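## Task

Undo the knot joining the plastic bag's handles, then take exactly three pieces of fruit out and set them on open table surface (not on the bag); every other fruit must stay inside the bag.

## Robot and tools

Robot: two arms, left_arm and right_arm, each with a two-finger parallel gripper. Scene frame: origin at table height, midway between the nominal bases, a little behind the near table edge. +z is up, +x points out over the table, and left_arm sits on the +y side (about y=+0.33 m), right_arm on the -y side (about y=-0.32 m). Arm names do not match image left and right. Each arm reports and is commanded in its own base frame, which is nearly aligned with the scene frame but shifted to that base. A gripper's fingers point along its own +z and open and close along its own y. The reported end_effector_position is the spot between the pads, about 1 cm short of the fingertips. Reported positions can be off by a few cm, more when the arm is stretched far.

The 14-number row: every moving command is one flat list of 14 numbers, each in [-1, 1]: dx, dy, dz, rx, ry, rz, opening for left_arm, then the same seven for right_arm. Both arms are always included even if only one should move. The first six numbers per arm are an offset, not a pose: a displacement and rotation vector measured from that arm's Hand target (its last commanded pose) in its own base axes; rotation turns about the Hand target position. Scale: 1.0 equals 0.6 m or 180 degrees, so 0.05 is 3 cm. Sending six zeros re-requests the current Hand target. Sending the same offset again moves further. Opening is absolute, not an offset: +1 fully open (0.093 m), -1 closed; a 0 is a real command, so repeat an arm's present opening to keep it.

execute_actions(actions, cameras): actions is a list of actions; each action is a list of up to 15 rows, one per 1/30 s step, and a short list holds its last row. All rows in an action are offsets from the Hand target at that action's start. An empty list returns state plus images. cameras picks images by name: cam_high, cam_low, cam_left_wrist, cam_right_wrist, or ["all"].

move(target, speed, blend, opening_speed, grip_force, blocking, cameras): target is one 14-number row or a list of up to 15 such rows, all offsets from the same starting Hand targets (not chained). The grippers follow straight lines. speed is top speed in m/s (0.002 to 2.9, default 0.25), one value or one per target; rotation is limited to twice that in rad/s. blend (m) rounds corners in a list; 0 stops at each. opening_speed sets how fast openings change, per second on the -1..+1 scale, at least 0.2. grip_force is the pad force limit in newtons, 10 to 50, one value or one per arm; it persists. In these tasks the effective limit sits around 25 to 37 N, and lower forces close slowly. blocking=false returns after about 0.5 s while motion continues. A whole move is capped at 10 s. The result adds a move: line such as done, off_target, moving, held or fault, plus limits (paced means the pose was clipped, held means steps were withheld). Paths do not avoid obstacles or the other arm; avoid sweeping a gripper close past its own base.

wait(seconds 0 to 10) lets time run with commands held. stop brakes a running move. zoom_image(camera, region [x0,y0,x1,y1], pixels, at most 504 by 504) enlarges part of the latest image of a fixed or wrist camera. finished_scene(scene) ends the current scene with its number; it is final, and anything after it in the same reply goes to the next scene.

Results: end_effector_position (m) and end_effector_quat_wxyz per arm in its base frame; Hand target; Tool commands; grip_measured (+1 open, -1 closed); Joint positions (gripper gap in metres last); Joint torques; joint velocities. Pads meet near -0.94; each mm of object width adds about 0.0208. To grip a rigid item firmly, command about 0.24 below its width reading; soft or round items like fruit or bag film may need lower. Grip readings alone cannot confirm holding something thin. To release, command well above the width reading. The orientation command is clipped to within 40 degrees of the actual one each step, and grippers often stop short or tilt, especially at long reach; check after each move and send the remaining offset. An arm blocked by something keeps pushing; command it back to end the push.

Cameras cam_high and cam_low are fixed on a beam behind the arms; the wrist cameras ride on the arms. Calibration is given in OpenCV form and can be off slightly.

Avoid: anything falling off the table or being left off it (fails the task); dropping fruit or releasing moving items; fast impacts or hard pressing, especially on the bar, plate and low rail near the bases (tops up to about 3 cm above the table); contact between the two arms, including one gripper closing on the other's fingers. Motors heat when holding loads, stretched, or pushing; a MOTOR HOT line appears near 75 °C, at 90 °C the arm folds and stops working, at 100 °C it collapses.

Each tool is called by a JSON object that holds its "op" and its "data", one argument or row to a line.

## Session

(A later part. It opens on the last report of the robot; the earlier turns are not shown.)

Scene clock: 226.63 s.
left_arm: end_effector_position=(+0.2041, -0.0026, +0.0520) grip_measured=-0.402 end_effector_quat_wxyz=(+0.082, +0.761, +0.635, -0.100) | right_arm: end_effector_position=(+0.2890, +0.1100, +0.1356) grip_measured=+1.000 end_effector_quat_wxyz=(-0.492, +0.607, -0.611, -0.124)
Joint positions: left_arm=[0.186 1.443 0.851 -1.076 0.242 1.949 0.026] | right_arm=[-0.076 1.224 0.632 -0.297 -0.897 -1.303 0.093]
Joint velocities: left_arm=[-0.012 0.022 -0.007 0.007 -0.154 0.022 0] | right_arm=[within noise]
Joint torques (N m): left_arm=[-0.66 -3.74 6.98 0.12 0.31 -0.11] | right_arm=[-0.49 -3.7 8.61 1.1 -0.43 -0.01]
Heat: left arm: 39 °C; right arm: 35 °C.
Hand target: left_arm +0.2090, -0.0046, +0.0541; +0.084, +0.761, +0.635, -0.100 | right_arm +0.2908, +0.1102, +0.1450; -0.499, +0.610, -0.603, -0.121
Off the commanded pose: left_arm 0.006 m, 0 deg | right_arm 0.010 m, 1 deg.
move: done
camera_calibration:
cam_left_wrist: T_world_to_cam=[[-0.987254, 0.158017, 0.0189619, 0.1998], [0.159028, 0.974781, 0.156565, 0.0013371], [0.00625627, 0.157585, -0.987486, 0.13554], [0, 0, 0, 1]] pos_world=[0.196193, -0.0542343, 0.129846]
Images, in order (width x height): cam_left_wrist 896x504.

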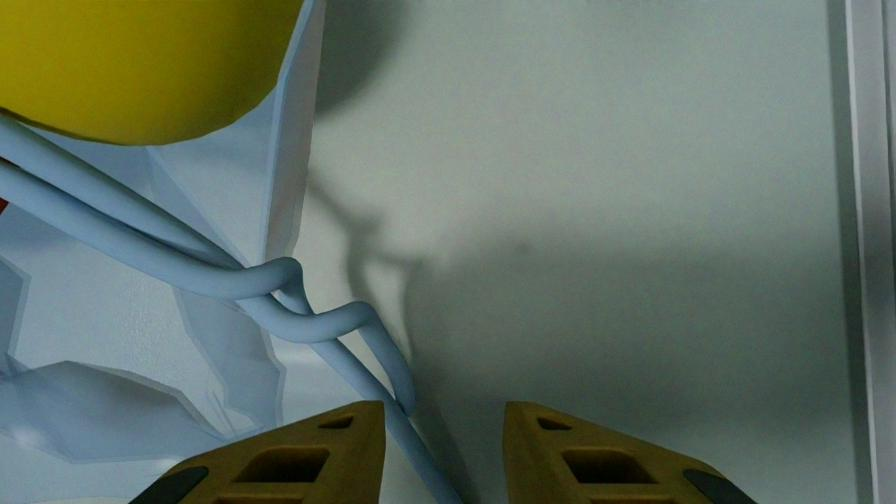

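{"op": "move", "data": {
  "target": [
    [0.007,-0.002,-0.02,0,0,0,-0.5,0,0,0,0,0,0,1],
    [0.007,-0.002,-0.07,0,0,0,-0.5,0,0,0,0,0,0,1]
  ],
  "speed": 0.1,
  "cameras": ["cam_left_wrist"]
}}

{"op": "move", "data": {
  "target": [0,0,0,0,0,0,-1,0,0,0,0,0,0,1],
  "cameras": ["cam_left_wrist"]
}}

Scene clock: 229.87 s.
left_arm: end_effector_position=(+0.2152, -0.0023, +0.0171) grip_measured=-0.498 end_effector_quat_wxyz=(+0.085, +0.762, +0.635, -0.094) | right_arm: end_effector_position=(+0.2890, +0.1100, +0.1356) grip_measured=+1.000 end_effector_quat_wxyz=(-0.492, +0.607, -0.611, -0.124)
Joint positions: left_arm=[0.178 1.535 0.783 -0.9 0.242 1.94 0.021] | right_arm=[-0.076 1.224 0.632 -0.297 -0.897 -1.303 0.093]
Joint torques (N m): left_arm=[-0.68 -4.27 4 0.32 0.32 -0.1] | right_arm=[-0.38 -3.77 8.72 1.09 -0.43 -0.01]
Heat: left arm: 38 °C; right arm: 35 °C.
Hand target: left_arm +0.2132, -0.0058, +0.0121; +0.084, +0.761, +0.636, -0.100 | right_arm +0.2908, +0.1102, +0.1450; -0.499, +0.610, -0.603, -0.121
Off the commanded pose: left_arm 0.006 m, 1 deg | right_arm 0.010 m, 1 deg.
move: done
camera_calibration:
cam_left_wrist: T_world_to_cam=[[-0.987497, 0.157535, 0.00570378, 0.211611], [0.156369, 0.974319, 0.162021, 0.00516407], [0.0199667, 0.160887, -0.986771, 0.0979867], [0, 0, 0, 1]] pos_world=[0.206201, -0.0541324, 0.0946468]
Images, in order (width x height): cam_left_wrist 896x504.

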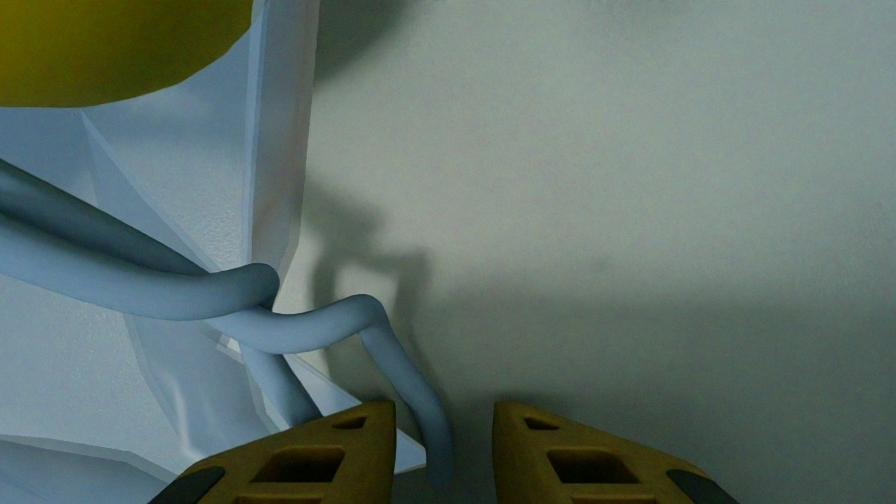

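Scene clock: 230.37 s.
left_arm: end_effector_position=(+0.2154, -0.0027, +0.0173) grip_measured=-0.973 end_effector_quat_wxyz=(+0.087, +0.762, +0.635, -0.094) | right_arm: end_effector_position=(+0.2890, +0.1100, +0.1356) grip_measured=+1.000 end_effector_quat_wxyz=(-0.492, +0.607, -0.611, -0.124)
Joint positions: left_arm=[0.178 1.535 0.783 -0.9 0.245 1.94 0] | right_arm=[-0.076 1.224 0.632 -0.297 -0.897 -1.303 0.093]
Joint torques (N m): left_arm=[-0.61 -4.19 3.97 0.32 0.29 -0.12] | right_arm=[-0.42 -3.69 8.65 1.12 -0.42 -0.01]
Heat: left arm: 38 °C; right arm: 35 °C.
Hand target: left_arm +0.2132, -0.0058, +0.0121; +0.084, +0.761, +0.636, -0.100 | right_arm +0.2908, +0.1102, +0.1450; -0.499, +0.610, -0.603, -0.121
Off the commanded pose: left_arm 0.006 m, 1 deg | right_arm 0.010 m, 1 deg.
move: done
camera_calibration:
cam_left_wrist: T_world_to_cam=[[-0.987598, 0.156952, 0.00405502, 0.212], [0.155584, 0.974874, 0.159418, 0.00581701], [0.0210679, 0.158072, -0.987203, 0.0979882], [0, 0, 0, 1]] pos_world=[0.206402, -0.0544339, 0.0949473]
Images, in order (width x height): cam_left_wrist 896x504.

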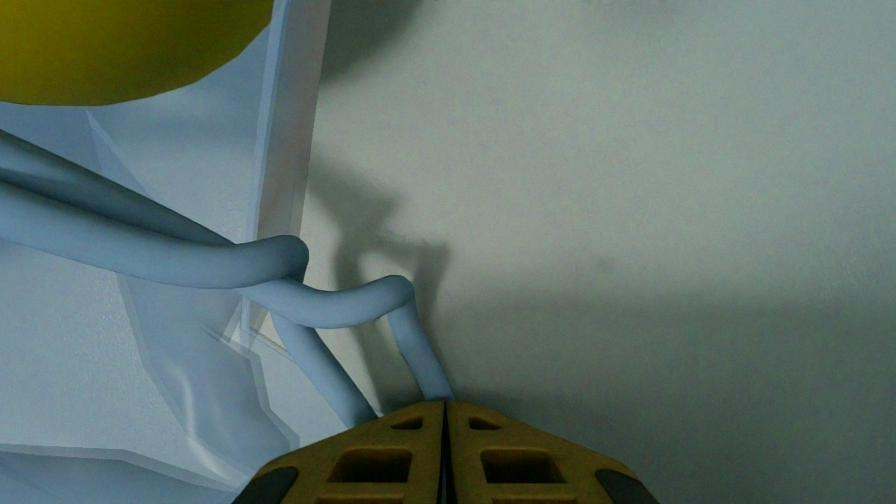

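{"op": "move", "data": {
  "target": [-0.02,0.08,0.03,0,0,0,-1,0,0,0,0,0,0,1],
  "speed": 0.08,
  "cameras": ["cam_left_wrist"]
}}

Scene clock: 232.20 s.
left_arm: end_effector_position=(+0.1991, +0.0377, +0.0229) grip_measured=-0.973 end_effector_quat_wxyz=(+0.070, +0.745, +0.656, -0.102) | right_arm: end_effector_position=(+0.2890, +0.1100, +0.1356) grip_measured=+1.000 end_effector_quat_wxyz=(-0.492, +0.607, -0.611, -0.124)
Joint positions: left_arm=[0.356 1.535 0.808 -0.986 0.204 2.069 0] | right_arm=[-0.076 1.224 0.632 -0.297 -0.897 -1.303 0.093]
Joint torques (N m): left_arm=[0.68 -6.37 6.64 -0.12 0.13 0.15] | right_arm=[-0.43 -3.64 8.55 1.09 -0.44 -0.02]
Heat: left arm: 38 °C; right arm: 35 °C.
Hand target: left_arm +0.2012, +0.0423, +0.0302; +0.084, +0.761, +0.636, -0.100 | right_arm +0.2908, +0.1102, +0.1450; -0.499, +0.610, -0.603, -0.121
Off the commanded pose: left_arm 0.009 m, 3 deg | right_arm 0.010 m, 1 deg.
joint sent to its limit (left arm) — joint 6 (wrist roll), upper limit. The joint targets are off in orientation, not in position.
move: off_target (left_arm)
camera_calibration:
cam_left_wrist: T_world_to_cam=[[-0.99311, 0.10833, 0.0446953, 0.191567], [0.114449, 0.97856, 0.171238, -0.024208], [-0.0251869, 0.175173, -0.984215, 0.10593], [0, 0, 0, 1]] pos_world=[0.195686, -0.0156197, 0.0998414]
Images, in order (width x height): cam_left_wrist 896x504.

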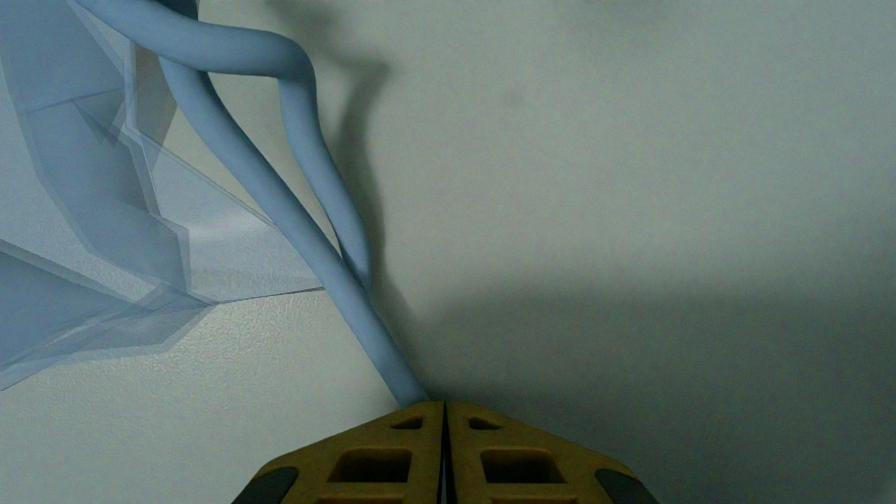

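{"op": "move", "data": {
  "target": [
    [0.0,0.0,0.05,0,0,0,-0.55,0,0,0,0,0,0,1],
    [0.021,-0.1255,0.04,0,0,0.03,-0.55,0,0,0,0,0,0,1],
    [0.021,-0.1255,-0.015,0,0,0.03,-0.55,0,0,0,0,0,0,1]
  ],
  "speed": 0.12,
  "cameras": ["cam_left_wrist"]
}}

Scene clock: 236.77 s.
left_arm: end_effector_position=(+0.2158, -0.0292, +0.0258) grip_measured=-0.552 end_effector_quat_wxyz=(+0.088, +0.732, +0.670, -0.088) | right_arm: end_effector_position=(+0.2890, +0.1100, +0.1356) grip_measured=+1.000 end_effector_quat_wxyz=(-0.492, +0.607, -0.611, -0.124)
Joint positions: left_arm=[0.057 1.475 0.769 -0.891 0.249 1.721 0.019] | right_arm=[-0.076 1.224 0.632 -0.297 -0.897 -1.303 0.093]
Joint torques (N m): left_arm=[-0.49 -3.92 4.25 0.45 0.39 -0.11] | right_arm=[-0.49 -3.71 8.64 1.1 -0.44 0]
Heat: left arm: 38 °C; right arm: 35 °C.
Hand target: left_arm +0.2138, -0.0330, +0.0211; +0.088, +0.730, +0.671, -0.096 | right_arm +0.2908, +0.1102, +0.1450; -0.499, +0.610, -0.603, -0.121
Off the commanded pose: left_arm 0.006 m, 1 deg | right_arm 0.010 m, 1 deg.
move: done
camera_calibration:
cam_left_wrist: T_world_to_cam=[[-0.99781, 0.0658936, 0.00575879, 0.21596], [0.0659328, 0.983873, 0.166276, 0.0495944], [0.0052906, 0.166292, -0.986062, 0.114228], [0, 0, 0, 1]] pos_world=[0.211613, -0.0820202, 0.103146]
Images, in order (width x height): cam_left_wrist 896x504.

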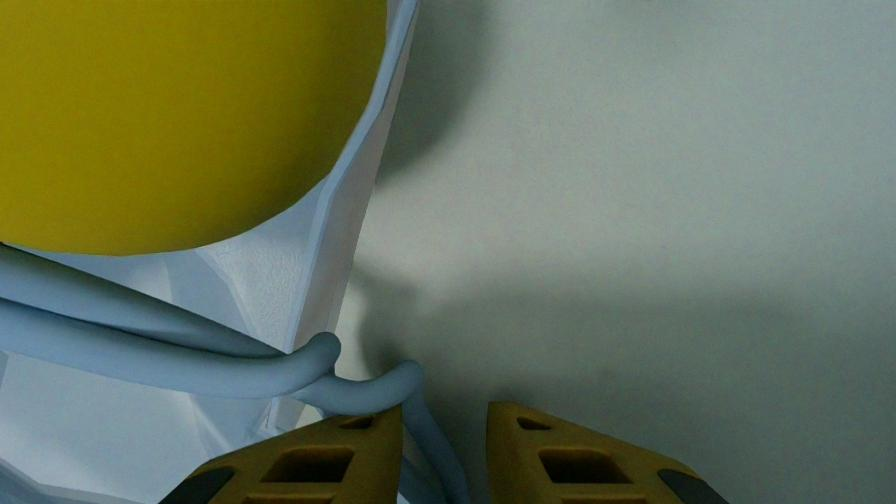

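{"op": "move", "data": {
  "target": [
    [0,0.008,-0.033,0,0,0,-0.55,0,0,0,0,0,0,1],
    [0,0.008,-0.033,0,0,0,-1,0,0,0,0,0,0,1]
  ],
  "speed": 0.08,
  "cameras": ["cam_left_wrist"]
}}

Scene clock: 238.63 s.
left_arm: end_effector_position=(+0.2170, -0.0317, +0.0117) grip_measured=-0.940 end_effector_quat_wxyz=(+0.098, +0.729, +0.670, -0.095) | right_arm: end_effector_position=(+0.2890, +0.1100, +0.1356) grip_measured=+1.000 end_effector_quat_wxyz=(-0.492, +0.607, -0.611, -0.124)
Joint positions: left_arm=[0.063 1.511 0.733 -0.819 0.272 1.721 0] | right_arm=[-0.076 1.224 0.632 -0.297 -0.897 -1.303 0.093]
Joint torques (N m): left_arm=[0.79 -3.21 3.15 0.61 0.14 0.1] | right_arm=[-0.54 -3.7 8.66 1.1 -0.43 0.01]
Heat: left arm: 38 °C; right arm: 35 °C.
Hand target: left_arm +0.2139, -0.0282, +0.0014; +0.089, +0.730, +0.671, -0.096 | right_arm +0.2908, +0.1102, +0.1450; -0.499, +0.610, -0.603, -0.121
Off the commanded pose: left_arm 0.011 m, 1 deg | right_arm 0.010 m, 1 deg.
move: off_target (left_arm); target 2's new opening was sent with left_arm's hand 0.011 m and 1 deg from that target
camera_calibration:
cam_left_wrist: T_world_to_cam=[[-0.99817, 0.06043, 0.0022919, 0.217417], [0.0601326, 0.987811, 0.143572, 0.0559575], [0.00641211, 0.143447, -0.989637, 0.099816], [0, 0, 0, 1]] pos_world=[0.213014, -0.0827323, 0.0902494]
Images, in order (width x height): cam_left_wrist 896x504.

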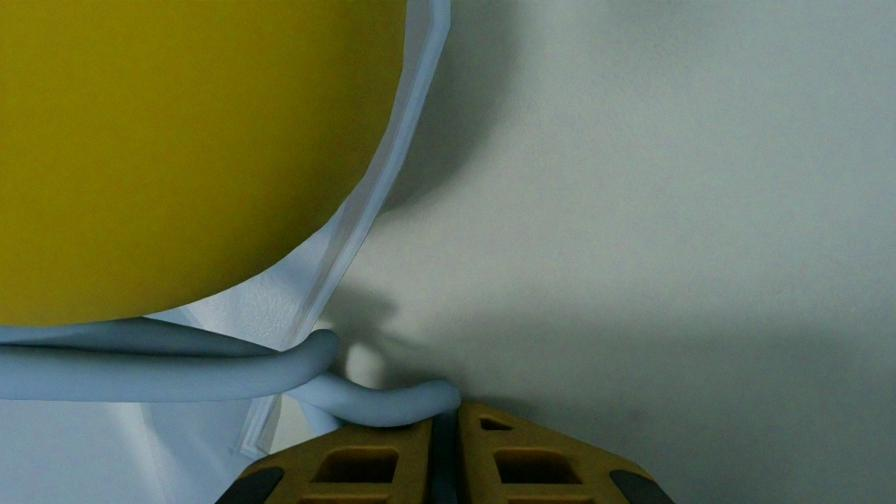

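{"op": "move", "data": {
  "target": [
    [-0.05,0.06,0.05,0,0,0.07,-1,0,0,0,0,0,0,1],
    [-0.05,0.25,0.1,0,0,0.17,-1,0,0,0,0,0,0,1]
  ],
  "speed": 0.12,
  "blend": 0.02,
  "cameras": ["cam_high","cam_low","cam_left_wrist"]
}}

Scene clock: 242.00 s.
left_arm: end_effector_position=(+0.1858, +0.1179, +0.0593) grip_measured=-0.940 end_effector_quat_wxyz=(+0.119, +0.525, +0.840, -0.066) | right_arm: end_effector_position=(+0.2890, +0.1100, +0.1356) grip_measured=+1.000 end_effector_quat_wxyz=(-0.492, +0.607, -0.611, -0.124)
Joint positions: left_arm=[0.767 1.472 0.905 -1.077 0.264 1.893 0] | right_arm=[-0.076 1.224 0.632 -0.297 -0.897 -1.303 0.093]
Joint torques (N m): left_arm=[0.8 -4.04 7.24 -0.03 0.13 0.13] | right_arm=[-0.55 -3.77 8.55 1.12 -0.44 0]
Heat: left arm: 37 °C; right arm: 36 °C.
Hand target: left_arm +0.1838, +0.1218, +0.0613; +0.111, +0.527, +0.840, -0.069 | right_arm +0.2908, +0.1102, +0.1450; -0.499, +0.610, -0.603, -0.121
Off the commanded pose: left_arm 0.005 m, 1 deg | right_arm 0.010 m, 1 deg.
move: done
camera_calibration:
cam_left_wrist: T_world_to_cam=[[-0.887862, -0.460099, 0.00318951, 0.217932], [-0.454954, 0.878926, 0.143198, 0.0117382], [-0.0686885, 0.125689, -0.989689, 0.141686], [0, 0, 0, 1]] pos_world=[0.208566, 0.0721447, 0.137849]
Images, in order (width x height): cam_high 896x504, cam_low 896x504, cam_left_wrist 896x504.

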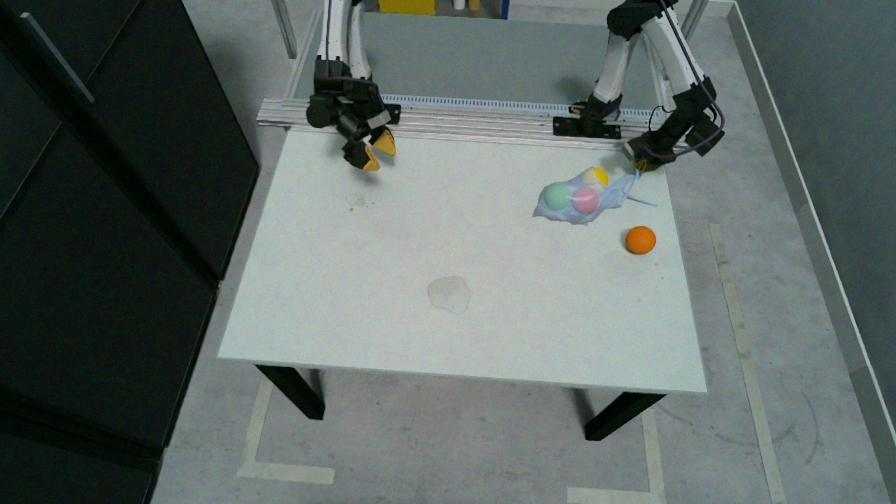

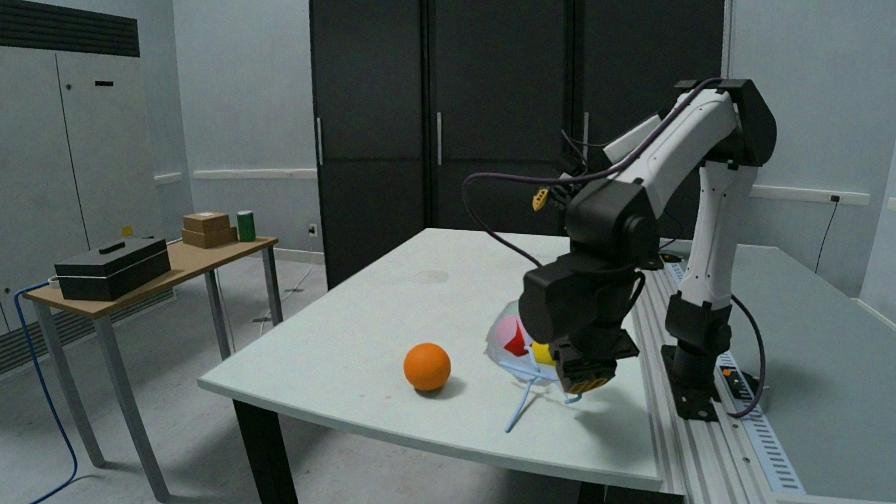

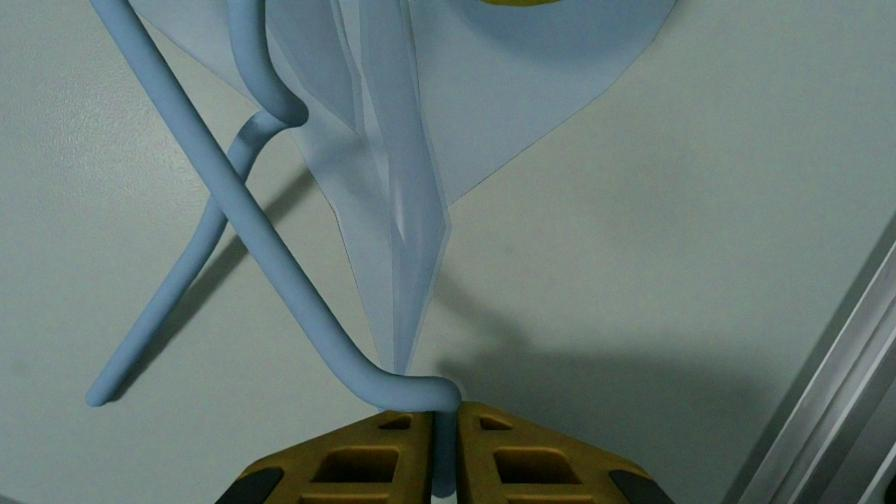

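{"op": "move", "data": {
  "target": [
    [0.0,0.0,0.12,0,0,0,-1,0,0,0,0,0,0,1],
    [-0.03,-0.1,0.1,0,0,0,-1,0,0,0,0,0,0,1],
    [-0.03,-0.1,-0.05,0,0,0,-1,0,0,0,0,0,0,1],
    [-0.03,-0.1,-0.05,0,0,0,-0.4,0,0,0,0,0,0,1],
    [-0.03,-0.1,0.15,0,0,0,-0.4,0,0,0,0,0,0,1],
    [0.09,-0.12,0.25,0,0,0.3,1,0,0,0,0,0,0,1]
  ],
  "speed": 0.2,
  "cameras": ["cam_high","cam_low","cam_left_wrist"]
}}

Scene clock: 251.43 s.
left_arm: end_effector_position=(+0.2317, +0.0486, +0.2061) grip_measured=+1.000 end_effector_quat_wxyz=(+0.123, +0.089, +0.988, -0.019) | right_arm: end_effector_position=(+0.2890, +0.1100, +0.1356) grip_measured=+1.000 end_effector_quat_wxyz=(-0.492, +0.607, -0.611, -0.124)
Joint positions: left_arm=[0.297 1.278 1.341 -1.42 0.128 0.464 0.093] | right_arm=[-0.076 1.224 0.632 -0.297 -0.897 -1.303 0.093]
Joint torques (N m): left_arm=[-0.61 -3.14 8.25 0.93 0.04 -0.09] | right_arm=[-0.47 -3.77 8.62 1.09 -0.42 -0.01]
Heat: left arm: 36 °C; right arm: 36 °C.
Hand target: left_arm +0.2379, +0.0498, +0.2114; +0.130, +0.089, +0.987, -0.012 | right_arm +0.2908, +0.1102, +0.1450; -0.499, +0.610, -0.603, -0.121
Off the commanded pose: left_arm 0.008 m, 1 deg | right_arm 0.010 m, 1 deg.
move: done
camera_calibration:
cam_left_wrist: T_world_to_cam=[[-0.159459, -0.986668, 0.0325387, 0.0770552], [-0.972177, 0.162675, 0.168551, 0.221926], [-0.171597, -0.00475647, -0.985156, 0.328025], [0, 0, 0, 1]] pos_world=[0.284327, 0.0414864, 0.283243]
Images, in order (width x height): cam_high 896x504, cam_low 896x504, cam_left_wrist 896x504.

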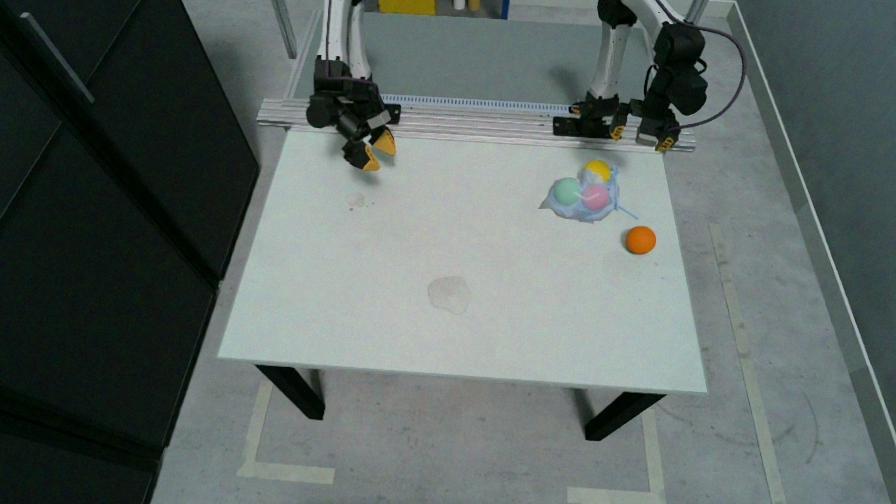

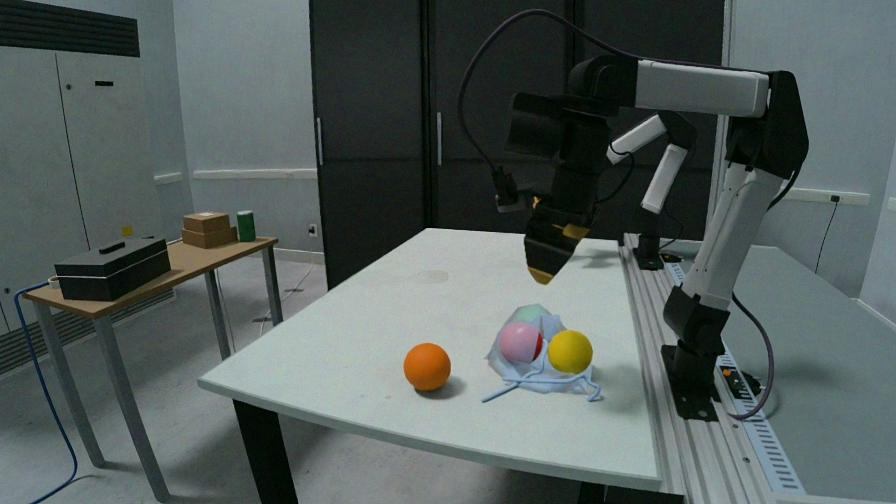

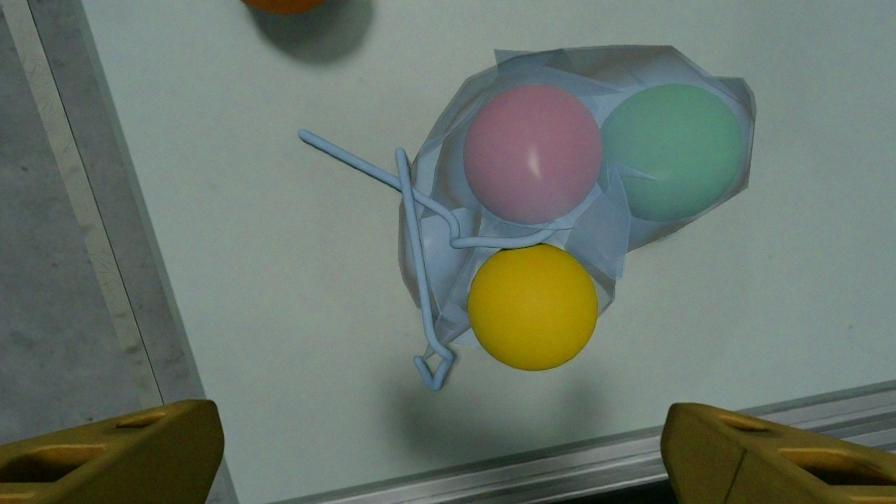

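{"op": "move", "data": {
  "target": [
    [-0.0515,-0.0863,-0.1,0,0,0,1,0,0,0,0,0,0,1],
    [-0.0515,-0.0863,-0.289,0,0,0,1,0,0,0,0,0,0,1],
    [-0.0515,-0.0863,-0.289,0,0,0,0.15,0,0,0,0,0,0,1],
    [-0.0515,-0.0863,-0.03,0,0,0,0.15,0,0,0,0,0,0,1]
  ],
  "speed": 0.17,
  "cameras": ["cam_low","cam_left_wrist"]
}}

Scene clock: 257.53 s.
left_arm: end_effector_position=(+0.2076, -0.0015, +0.1894) grip_measured=+0.350 end_effector_quat_wxyz=(+0.133, +0.090, +0.987, -0.014) | right_arm: end_effector_position=(+0.2890, +0.1100, +0.1356) grip_measured=+1.000 end_effector_quat_wxyz=(-0.492, +0.607, -0.611, -0.124)
Joint positions: left_arm=[0.045 1.113 1.166 -1.362 0.064 0.219 0.062] | right_arm=[-0.076 1.224 0.632 -0.297 -0.897 -1.303 0.093]
Joint torques (N m): left_arm=[-0.62 -2 8.09 0.78 0 -0.1] | right_arm=[-0.49 -3.73 8.64 1.11 -0.42 -0.03]
Heat: left arm: 36 °C; right arm: 36 °C.
Hand target: left_arm +0.2069, -0.0020, +0.1933; +0.130, +0.089, +0.987, -0.012 | right_arm +0.2908, +0.1102, +0.1450; -0.499, +0.610, -0.603, -0.121
Off the commanded pose: left_arm 0.004 m, 1 deg | right_arm 0.010 m, 1 deg.
move: done
camera_calibration:
cam_left_wrist: T_world_to_cam=[[-0.160254, -0.986851, 0.0210877, 0.0267018], [-0.97569, 0.161605, 0.148031, 0.214137], [-0.149492, 0.00314747, -0.988758, 0.303217], [0, 0, 0, 1]] pos_world=[0.258539, -0.00920924, 0.267547]
Images, in order (width x height): cam_low 896x504, cam_left_wrist 896x504.

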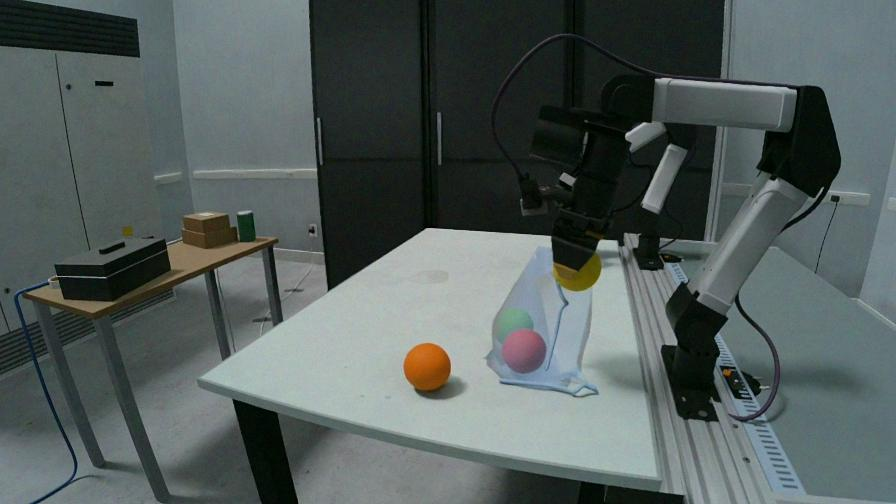

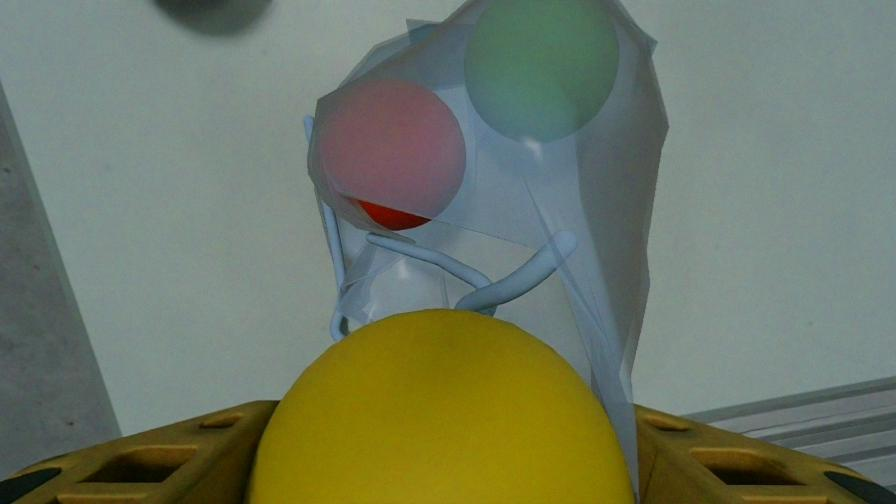

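{"op": "move", "data": {
  "target": [
    [-0.02,0.08,-0.05,0,0,0,0.15,0,0,0,0,0,0,1],
    [-0.02,0.08,-0.255,0,0,0,0.15,0,0,0,0,0,0,1],
    [-0.02,0.08,-0.255,0,0,0,1,0,0,0,0,0,0,1],
    [0,0.08,0.03,0,0,0,1,0,0,0,0,0,0,1]
  ],
  "speed": 0.17,
  "cameras": ["cam_low","cam_left_wrist"]
}}

Scene clock: 262.97 s.
left_arm: end_effector_position=(+0.2078, +0.0501, +0.2084) grip_measured=+1.000 end_effector_quat_wxyz=(+0.134, +0.088, +0.987, -0.004) | right_arm: end_effector_position=(+0.2890, +0.1100, +0.1356) grip_measured=+1.000 end_effector_quat_wxyz=(-0.492, +0.607, -0.611, -0.124)
Joint positions: left_arm=[0.327 1.172 1.279 -1.434 0.115 0.491 0.093] | right_arm=[-0.076 1.224 0.632 -0.297 -0.897 -1.303 0.093]
Joint torques (N m): left_arm=[-0.62 -2.32 7.71 0.72 0.24 -0.08] | right_arm=[-0.53 -3.7 8.69 1.11 -0.43 0.01]
Heat: left arm: 35 °C; right arm: 36 °C.
Hand target: left_arm +0.2069, +0.0459, +0.2114; +0.130, +0.089, +0.987, -0.012 | right_arm +0.2908, +0.1102, +0.1450; -0.499, +0.610, -0.603, -0.121
Off the commanded pose: left_arm 0.005 m, 1 deg | right_arm 0.010 m, 1 deg.
move: done
camera_calibration:
cam_left_wrist: T_world_to_cam=[[-0.153821, -0.988098, 0.00104939, 0.0800817], [-0.977154, 0.152275, 0.148268, 0.203888], [-0.146663, 0.0217813, -0.988947, 0.320405], [0, 0, 0, 1]] pos_world=[0.25854, 0.0411026, 0.286549]
Images, in order (width x height): cam_low 896x504, cam_left_wrist 896x504.

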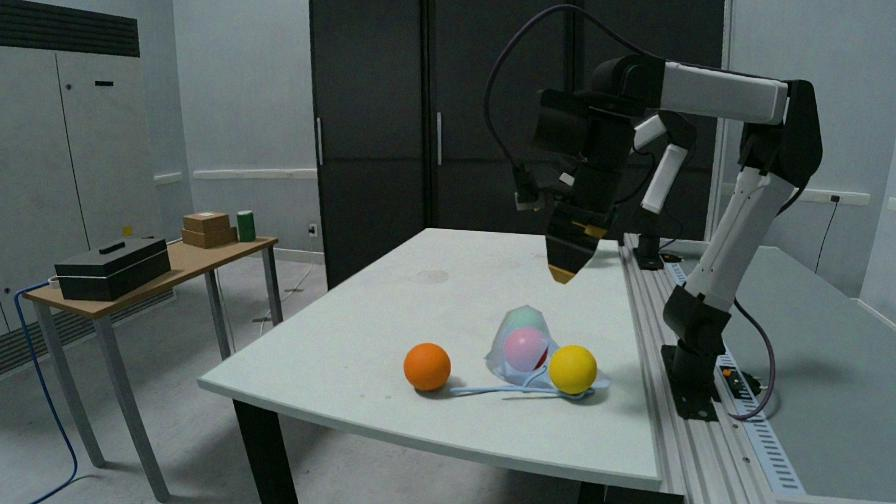

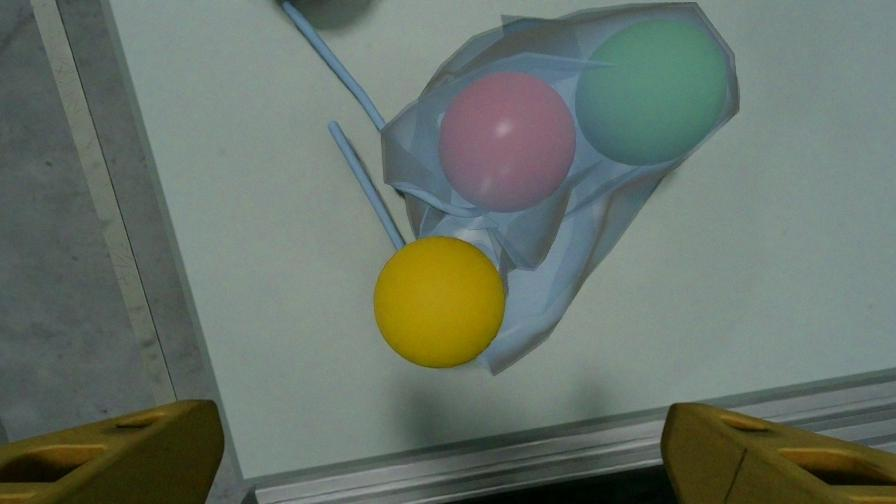

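{"op": "move", "data": {
  "target": [
    [-0.0165,0.0127,-0.1,0,0,0.19,1,0,0,0,0,0,0,1],
    [-0.0165,0.0127,-0.279,0,0,0.19,1,0,0,0,0,0,0,1],
    [-0.0165,0.0127,-0.279,0,0,0.19,0.15,0,0,0,0,0,0,1],
    [-0.0165,0.0127,0,0,0,0.19,0.15,0,0,0,0,0,0,1]
  ],
  "speed": 0.17,
  "cameras": ["cam_low","cam_left_wrist"]
}}

Scene clock: 269.87 s.
left_arm: end_effector_position=(+0.1979, +0.0548, +0.2074) grip_measured=+0.328 end_effector_quat_wxyz=(+0.131, -0.205, +0.970, +0.025) | right_arm: end_effector_position=(+0.2890, +0.1100, +0.1356) grip_measured=+1.000 end_effector_quat_wxyz=(-0.492, +0.607, -0.611, -0.124)
Joint positions: left_arm=[0.235 1.126 1.249 -1.43 -0.042 -0.176 0.061] | right_arm=[-0.076 1.224 0.632 -0.297 -0.897 -1.303 0.093]
Joint torques (N m): left_arm=[-0.54 -2.03 7.8 0.79 -0.09 -0.09] | right_arm=[-0.46 -3.71 8.64 1.1 -0.44 0.02]
Heat: left arm: 35 °C; right arm: 36 °C.
Hand target: left_arm +0.1970, +0.0536, +0.2113; +0.128, -0.206, +0.970, +0.027 | right_arm +0.2908, +0.1102, +0.1450; -0.499, +0.610, -0.603, -0.121
Off the commanded pose: left_arm 0.004 m, 0 deg | right_arm 0.010 m, 1 deg.
move: done
camera_calibration:
cam_left_wrist: T_world_to_cam=[[0.423776, -0.905499, 0.0220347, -0.0399374], [-0.896811, -0.416048, 0.150445, 0.208418], [-0.12706, -0.0835159, -0.988373, 0.319739], [0, 0, 0, 1]] pos_world=[0.244463, 0.0772523, 0.285546]
Images, in order (width x height): cam_low 896x504, cam_left_wrist 896x504.

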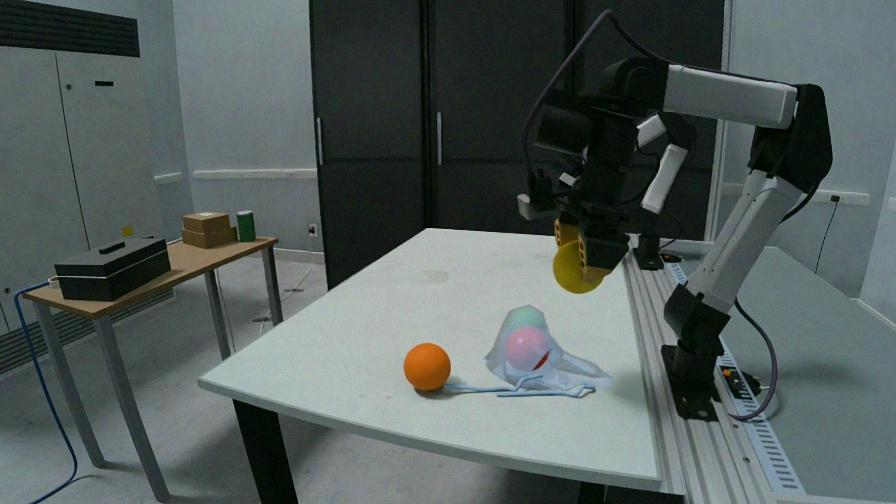

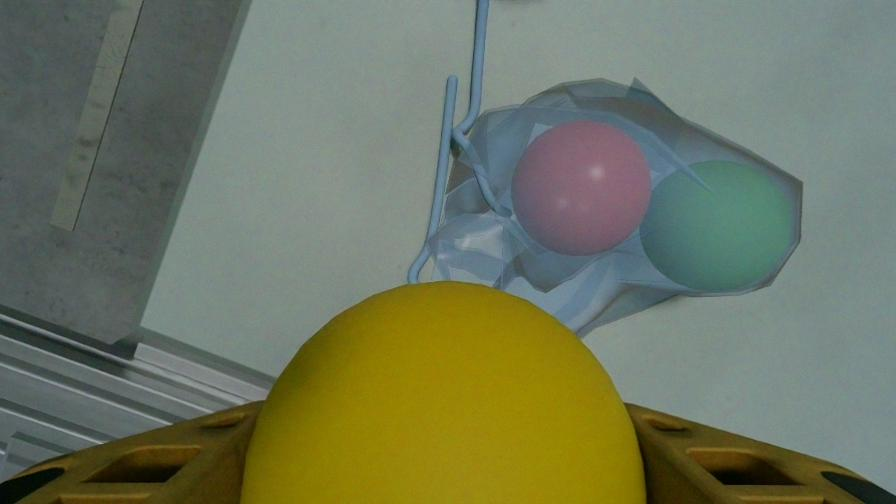

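{"op": "move", "data": {
  "target": [
    [0.455,-0.17,0,0,0,-0.1,0.15,0,0,0,0,0,0,1],
    [0.455,-0.17,-0.28,0,0,-0.1,0.15,0,0,0,0,0,0,1],
    [0.455,-0.17,-0.28,0,0,-0.1,0.6,0,0,0,0,0,0,1],
    [0.455,-0.17,0,0,0,-0.1,1,0,0,0,0,0,0,1],
    [0.09,-0.2,0.02,0,0,-0.1,1,0,0,0,0,0,0,1]
  ],
  "speed": [0.27,0.12,0.12,0.15,0.27],
  "cameras": ["cam_high","cam_low","cam_left_wrist"]
}}

Scene clock: 279.30 s.
left_arm: end_effector_position=(+0.2562, -0.0675, +0.2276) grip_measured=+1.000 end_effector_quat_wxyz=(+0.139, -0.049, +0.989, +0.000) | right_arm: end_effector_position=(+0.2890, +0.1100, +0.1356) grip_measured=+1.000 end_effector_quat_wxyz=(-0.492, +0.607, -0.611, -0.124)
Joint positions: left_arm=[-0.321 1.364 1.485 -1.43 -0.1 -0.407 0.093] | right_arm=[-0.076 1.224 0.632 -0.297 -0.897 -1.303 0.093]
Joint torques (N m): left_arm=[-0.43 -4.88 4.78 0.87 -0.17 -0.1] | right_arm=[-0.49 -3.6 8.64 1.12 -0.44 -0.01]
Heat: left arm: 38 °C; right arm: 36 °C.
Hand target: left_arm +0.2511, -0.0663, +0.2233; +0.130, -0.051, +0.990, +0.007 | right_arm +0.2908, +0.1102, +0.1450; -0.499, +0.610, -0.603, -0.121
Off the commanded pose: left_arm 0.007 m, 1 deg | right_arm 0.010 m, 1 deg.
move: done; target 4's new opening was sent with left_arm's hand 0.008 m and 3 deg from that target
camera_calibration:
cam_left_wrist: T_world_to_cam=[[0.118722, -0.992435, 0.0312565, -0.105678], [-0.983887, -0.113344, 0.138275, 0.252296], [-0.133687, -0.0471692, -0.9899, 0.341378], [0, 0, 0, 1]] pos_world=[0.306415, -0.0601793, 0.306347]
Images, in order (width x height): cam_high 896x504, cam_low 896x504, cam_left_wrist 896x504.

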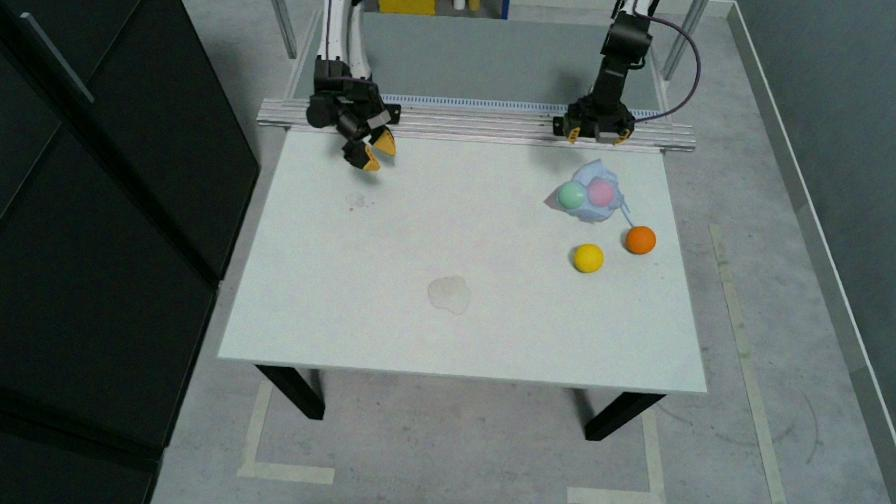

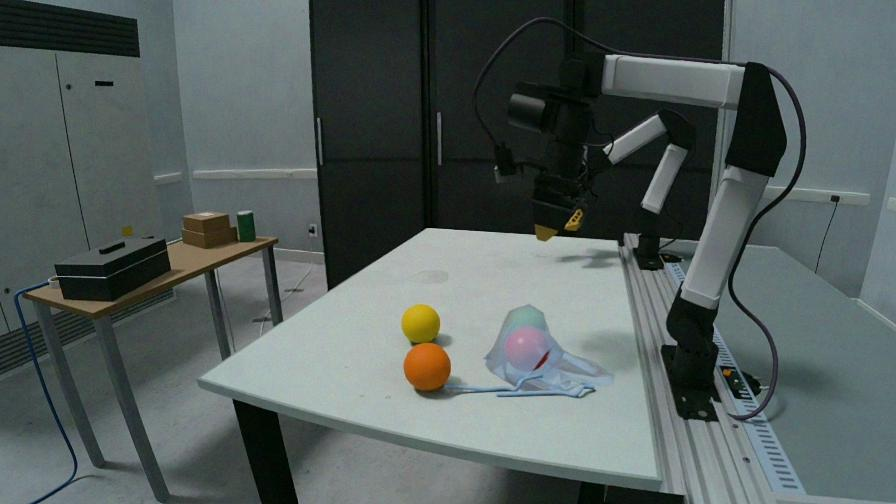

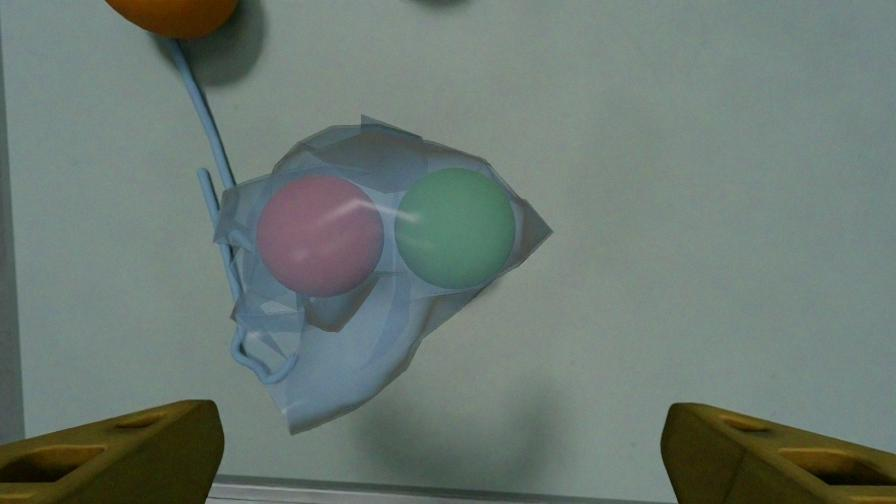

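{"op": "zoom_image", "data": {
  "camera": "cam_low",
  "region": [430, 290, 630, 410]
}}

{"op": "zoom_image", "data": {
  "camera": "cam_left_wrist",
  "region": [200, 100, 570, 440]
}}

Scaled by 2.520 from the camera's 896x504 image, which has a finer 1280x720 frame.

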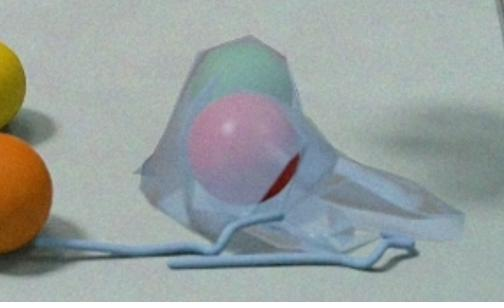

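Scaled by 1.362 from the camera's 896x504 image, which has a finer 1280x720 frame.

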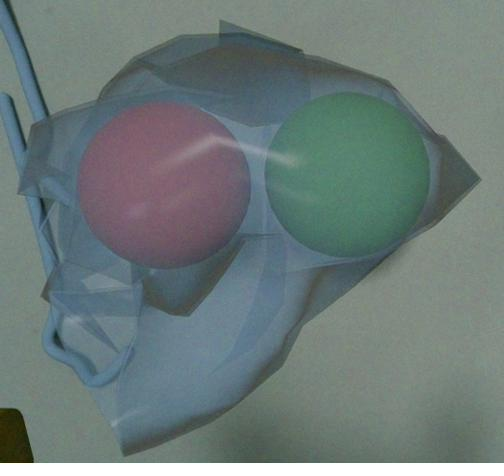

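{"op": "move", "data": {
  "target": [
    [0.113,0.259,-0.2,0,0,0.1,-0.4,0,0,0,0,0,0,1],
    [0.113,0.259,-0.3,0,0,0.1,-0.4,0,0,0,0,0,0,1]
  ],
  "cameras": ["cam_left_wrist"]
}}

Scene clock: 284.77 s.
left_arm: end_effector_position=(+0.3191, +0.0909, +0.0479) grip_measured=-0.398 end_effector_quat_wxyz=(+0.130, -0.211, +0.968, +0.034) | right_arm: end_effector_position=(+0.2890, +0.1100, +0.1356) grip_measured=+1.000 end_effector_quat_wxyz=(-0.492, +0.607, -0.611, -0.124)
Joint positions: left_arm=[0.248 1.628 1 -0.679 -0.059 -0.174 0.026] | right_arm=[-0.076 1.224 0.632 -0.297 -0.897 -1.303 0.093]
Joint torques (N m): left_arm=[0.35 -6.38 5.27 1.09 0.14 0.13] | right_arm=[-0.51 -3.74 8.64 1.09 -0.44 -0.02]
Heat: left arm: 37 °C; right arm: 36 °C.
Hand target: left_arm +0.3188, +0.0890, +0.0433; +0.128, -0.206, +0.970, +0.027 | right_arm +0.2908, +0.1102, +0.1450; -0.499, +0.610, -0.603, -0.121
Off the commanded pose: left_arm 0.005 m, 1 deg | right_arm 0.010 m, 1 deg.
move: done
camera_calibration:
cam_left_wrist: T_world_to_cam=[[0.438053, -0.898928, 0.00622724, -0.0594186], [-0.889554, -0.432465, 0.147201, 0.355555], [-0.12963, -0.0700214, -0.989087, 0.180082], [0, 0, 0, 1]] pos_world=[0.365658, 0.112962, 0.126148]
Images, in order (width x height): cam_left_wrist 896x504.

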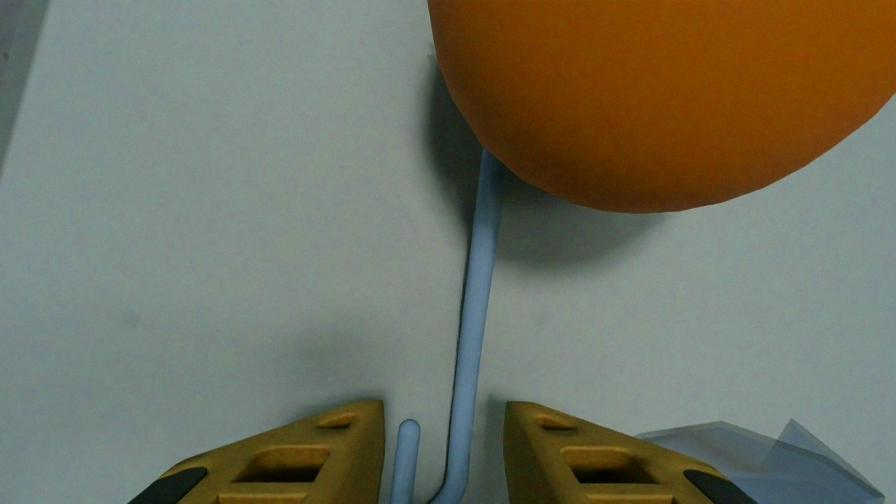

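{"op": "move", "data": {
  "target": [
    [0.015,-0.002,-0.02,0,0,0,-0.6,0,0,0,0,0,0,1],
    [0.015,-0.002,-0.067,0,0,0,-0.6,0,0,0,0,0,0,1],
    [0.015,-0.002,-0.067,0,0,0,-1,0,0,0,0,0,0,1]
  ],
  "speed": 0.1,
  "cameras": ["cam_left_wrist"]
}}

Scene clock: 287.67 s.
left_arm: end_effector_position=(+0.3294, +0.0940, +0.0194) grip_measured=-0.940 end_effector_quat_wxyz=(+0.137, -0.212, +0.967, +0.035) | right_arm: end_effector_position=(+0.2890, +0.1100, +0.1356) grip_measured=+1.000 end_effector_quat_wxyz=(-0.492, +0.607, -0.611, -0.124)
Joint positions: left_arm=[0.248 1.707 0.959 -0.546 -0.061 -0.174 0] | right_arm=[-0.076 1.224 0.632 -0.297 -0.897 -1.303 0.093]
Joint torques (N m): left_arm=[-0.49 -4.97 3.51 1.41 0.13 0.03] | right_arm=[-0.53 -3.73 8.68 1.1 -0.42 -0.01]
Heat: left arm: 37 °C; right arm: 36 °C.
Hand target: left_arm +0.3278, +0.0878, +0.0030; +0.128, -0.206, +0.970, +0.027 | right_arm +0.2908, +0.1102, +0.1450; -0.499, +0.610, -0.603, -0.121
Off the commanded pose: left_arm 0.018 m, 2 deg | right_arm 0.010 m, 1 deg.
move: off_target (left_arm); target 3's new opening was sent with left_arm's hand 0.017 m and 1 deg from that target
camera_calibration:
cam_left_wrist: T_world_to_cam=[[0.438519, -0.898696, 0.00686318, -0.0612466], [-0.89103, -0.433756, 0.133866, 0.371066], [-0.117328, -0.064818, -0.990976, 0.148947], [0, 0, 0, 1]] pos_world=[0.374965, 0.115565, 0.0983501]
Images, in order (width x height): cam_left_wrist 896x504.

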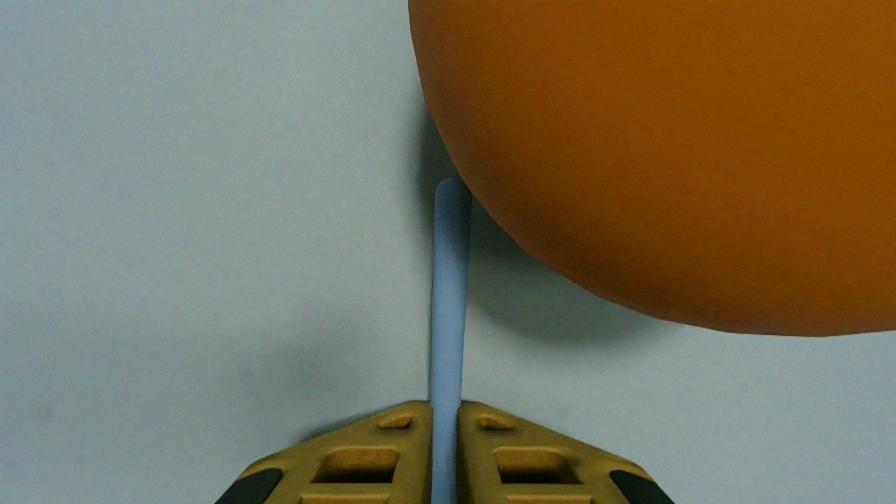

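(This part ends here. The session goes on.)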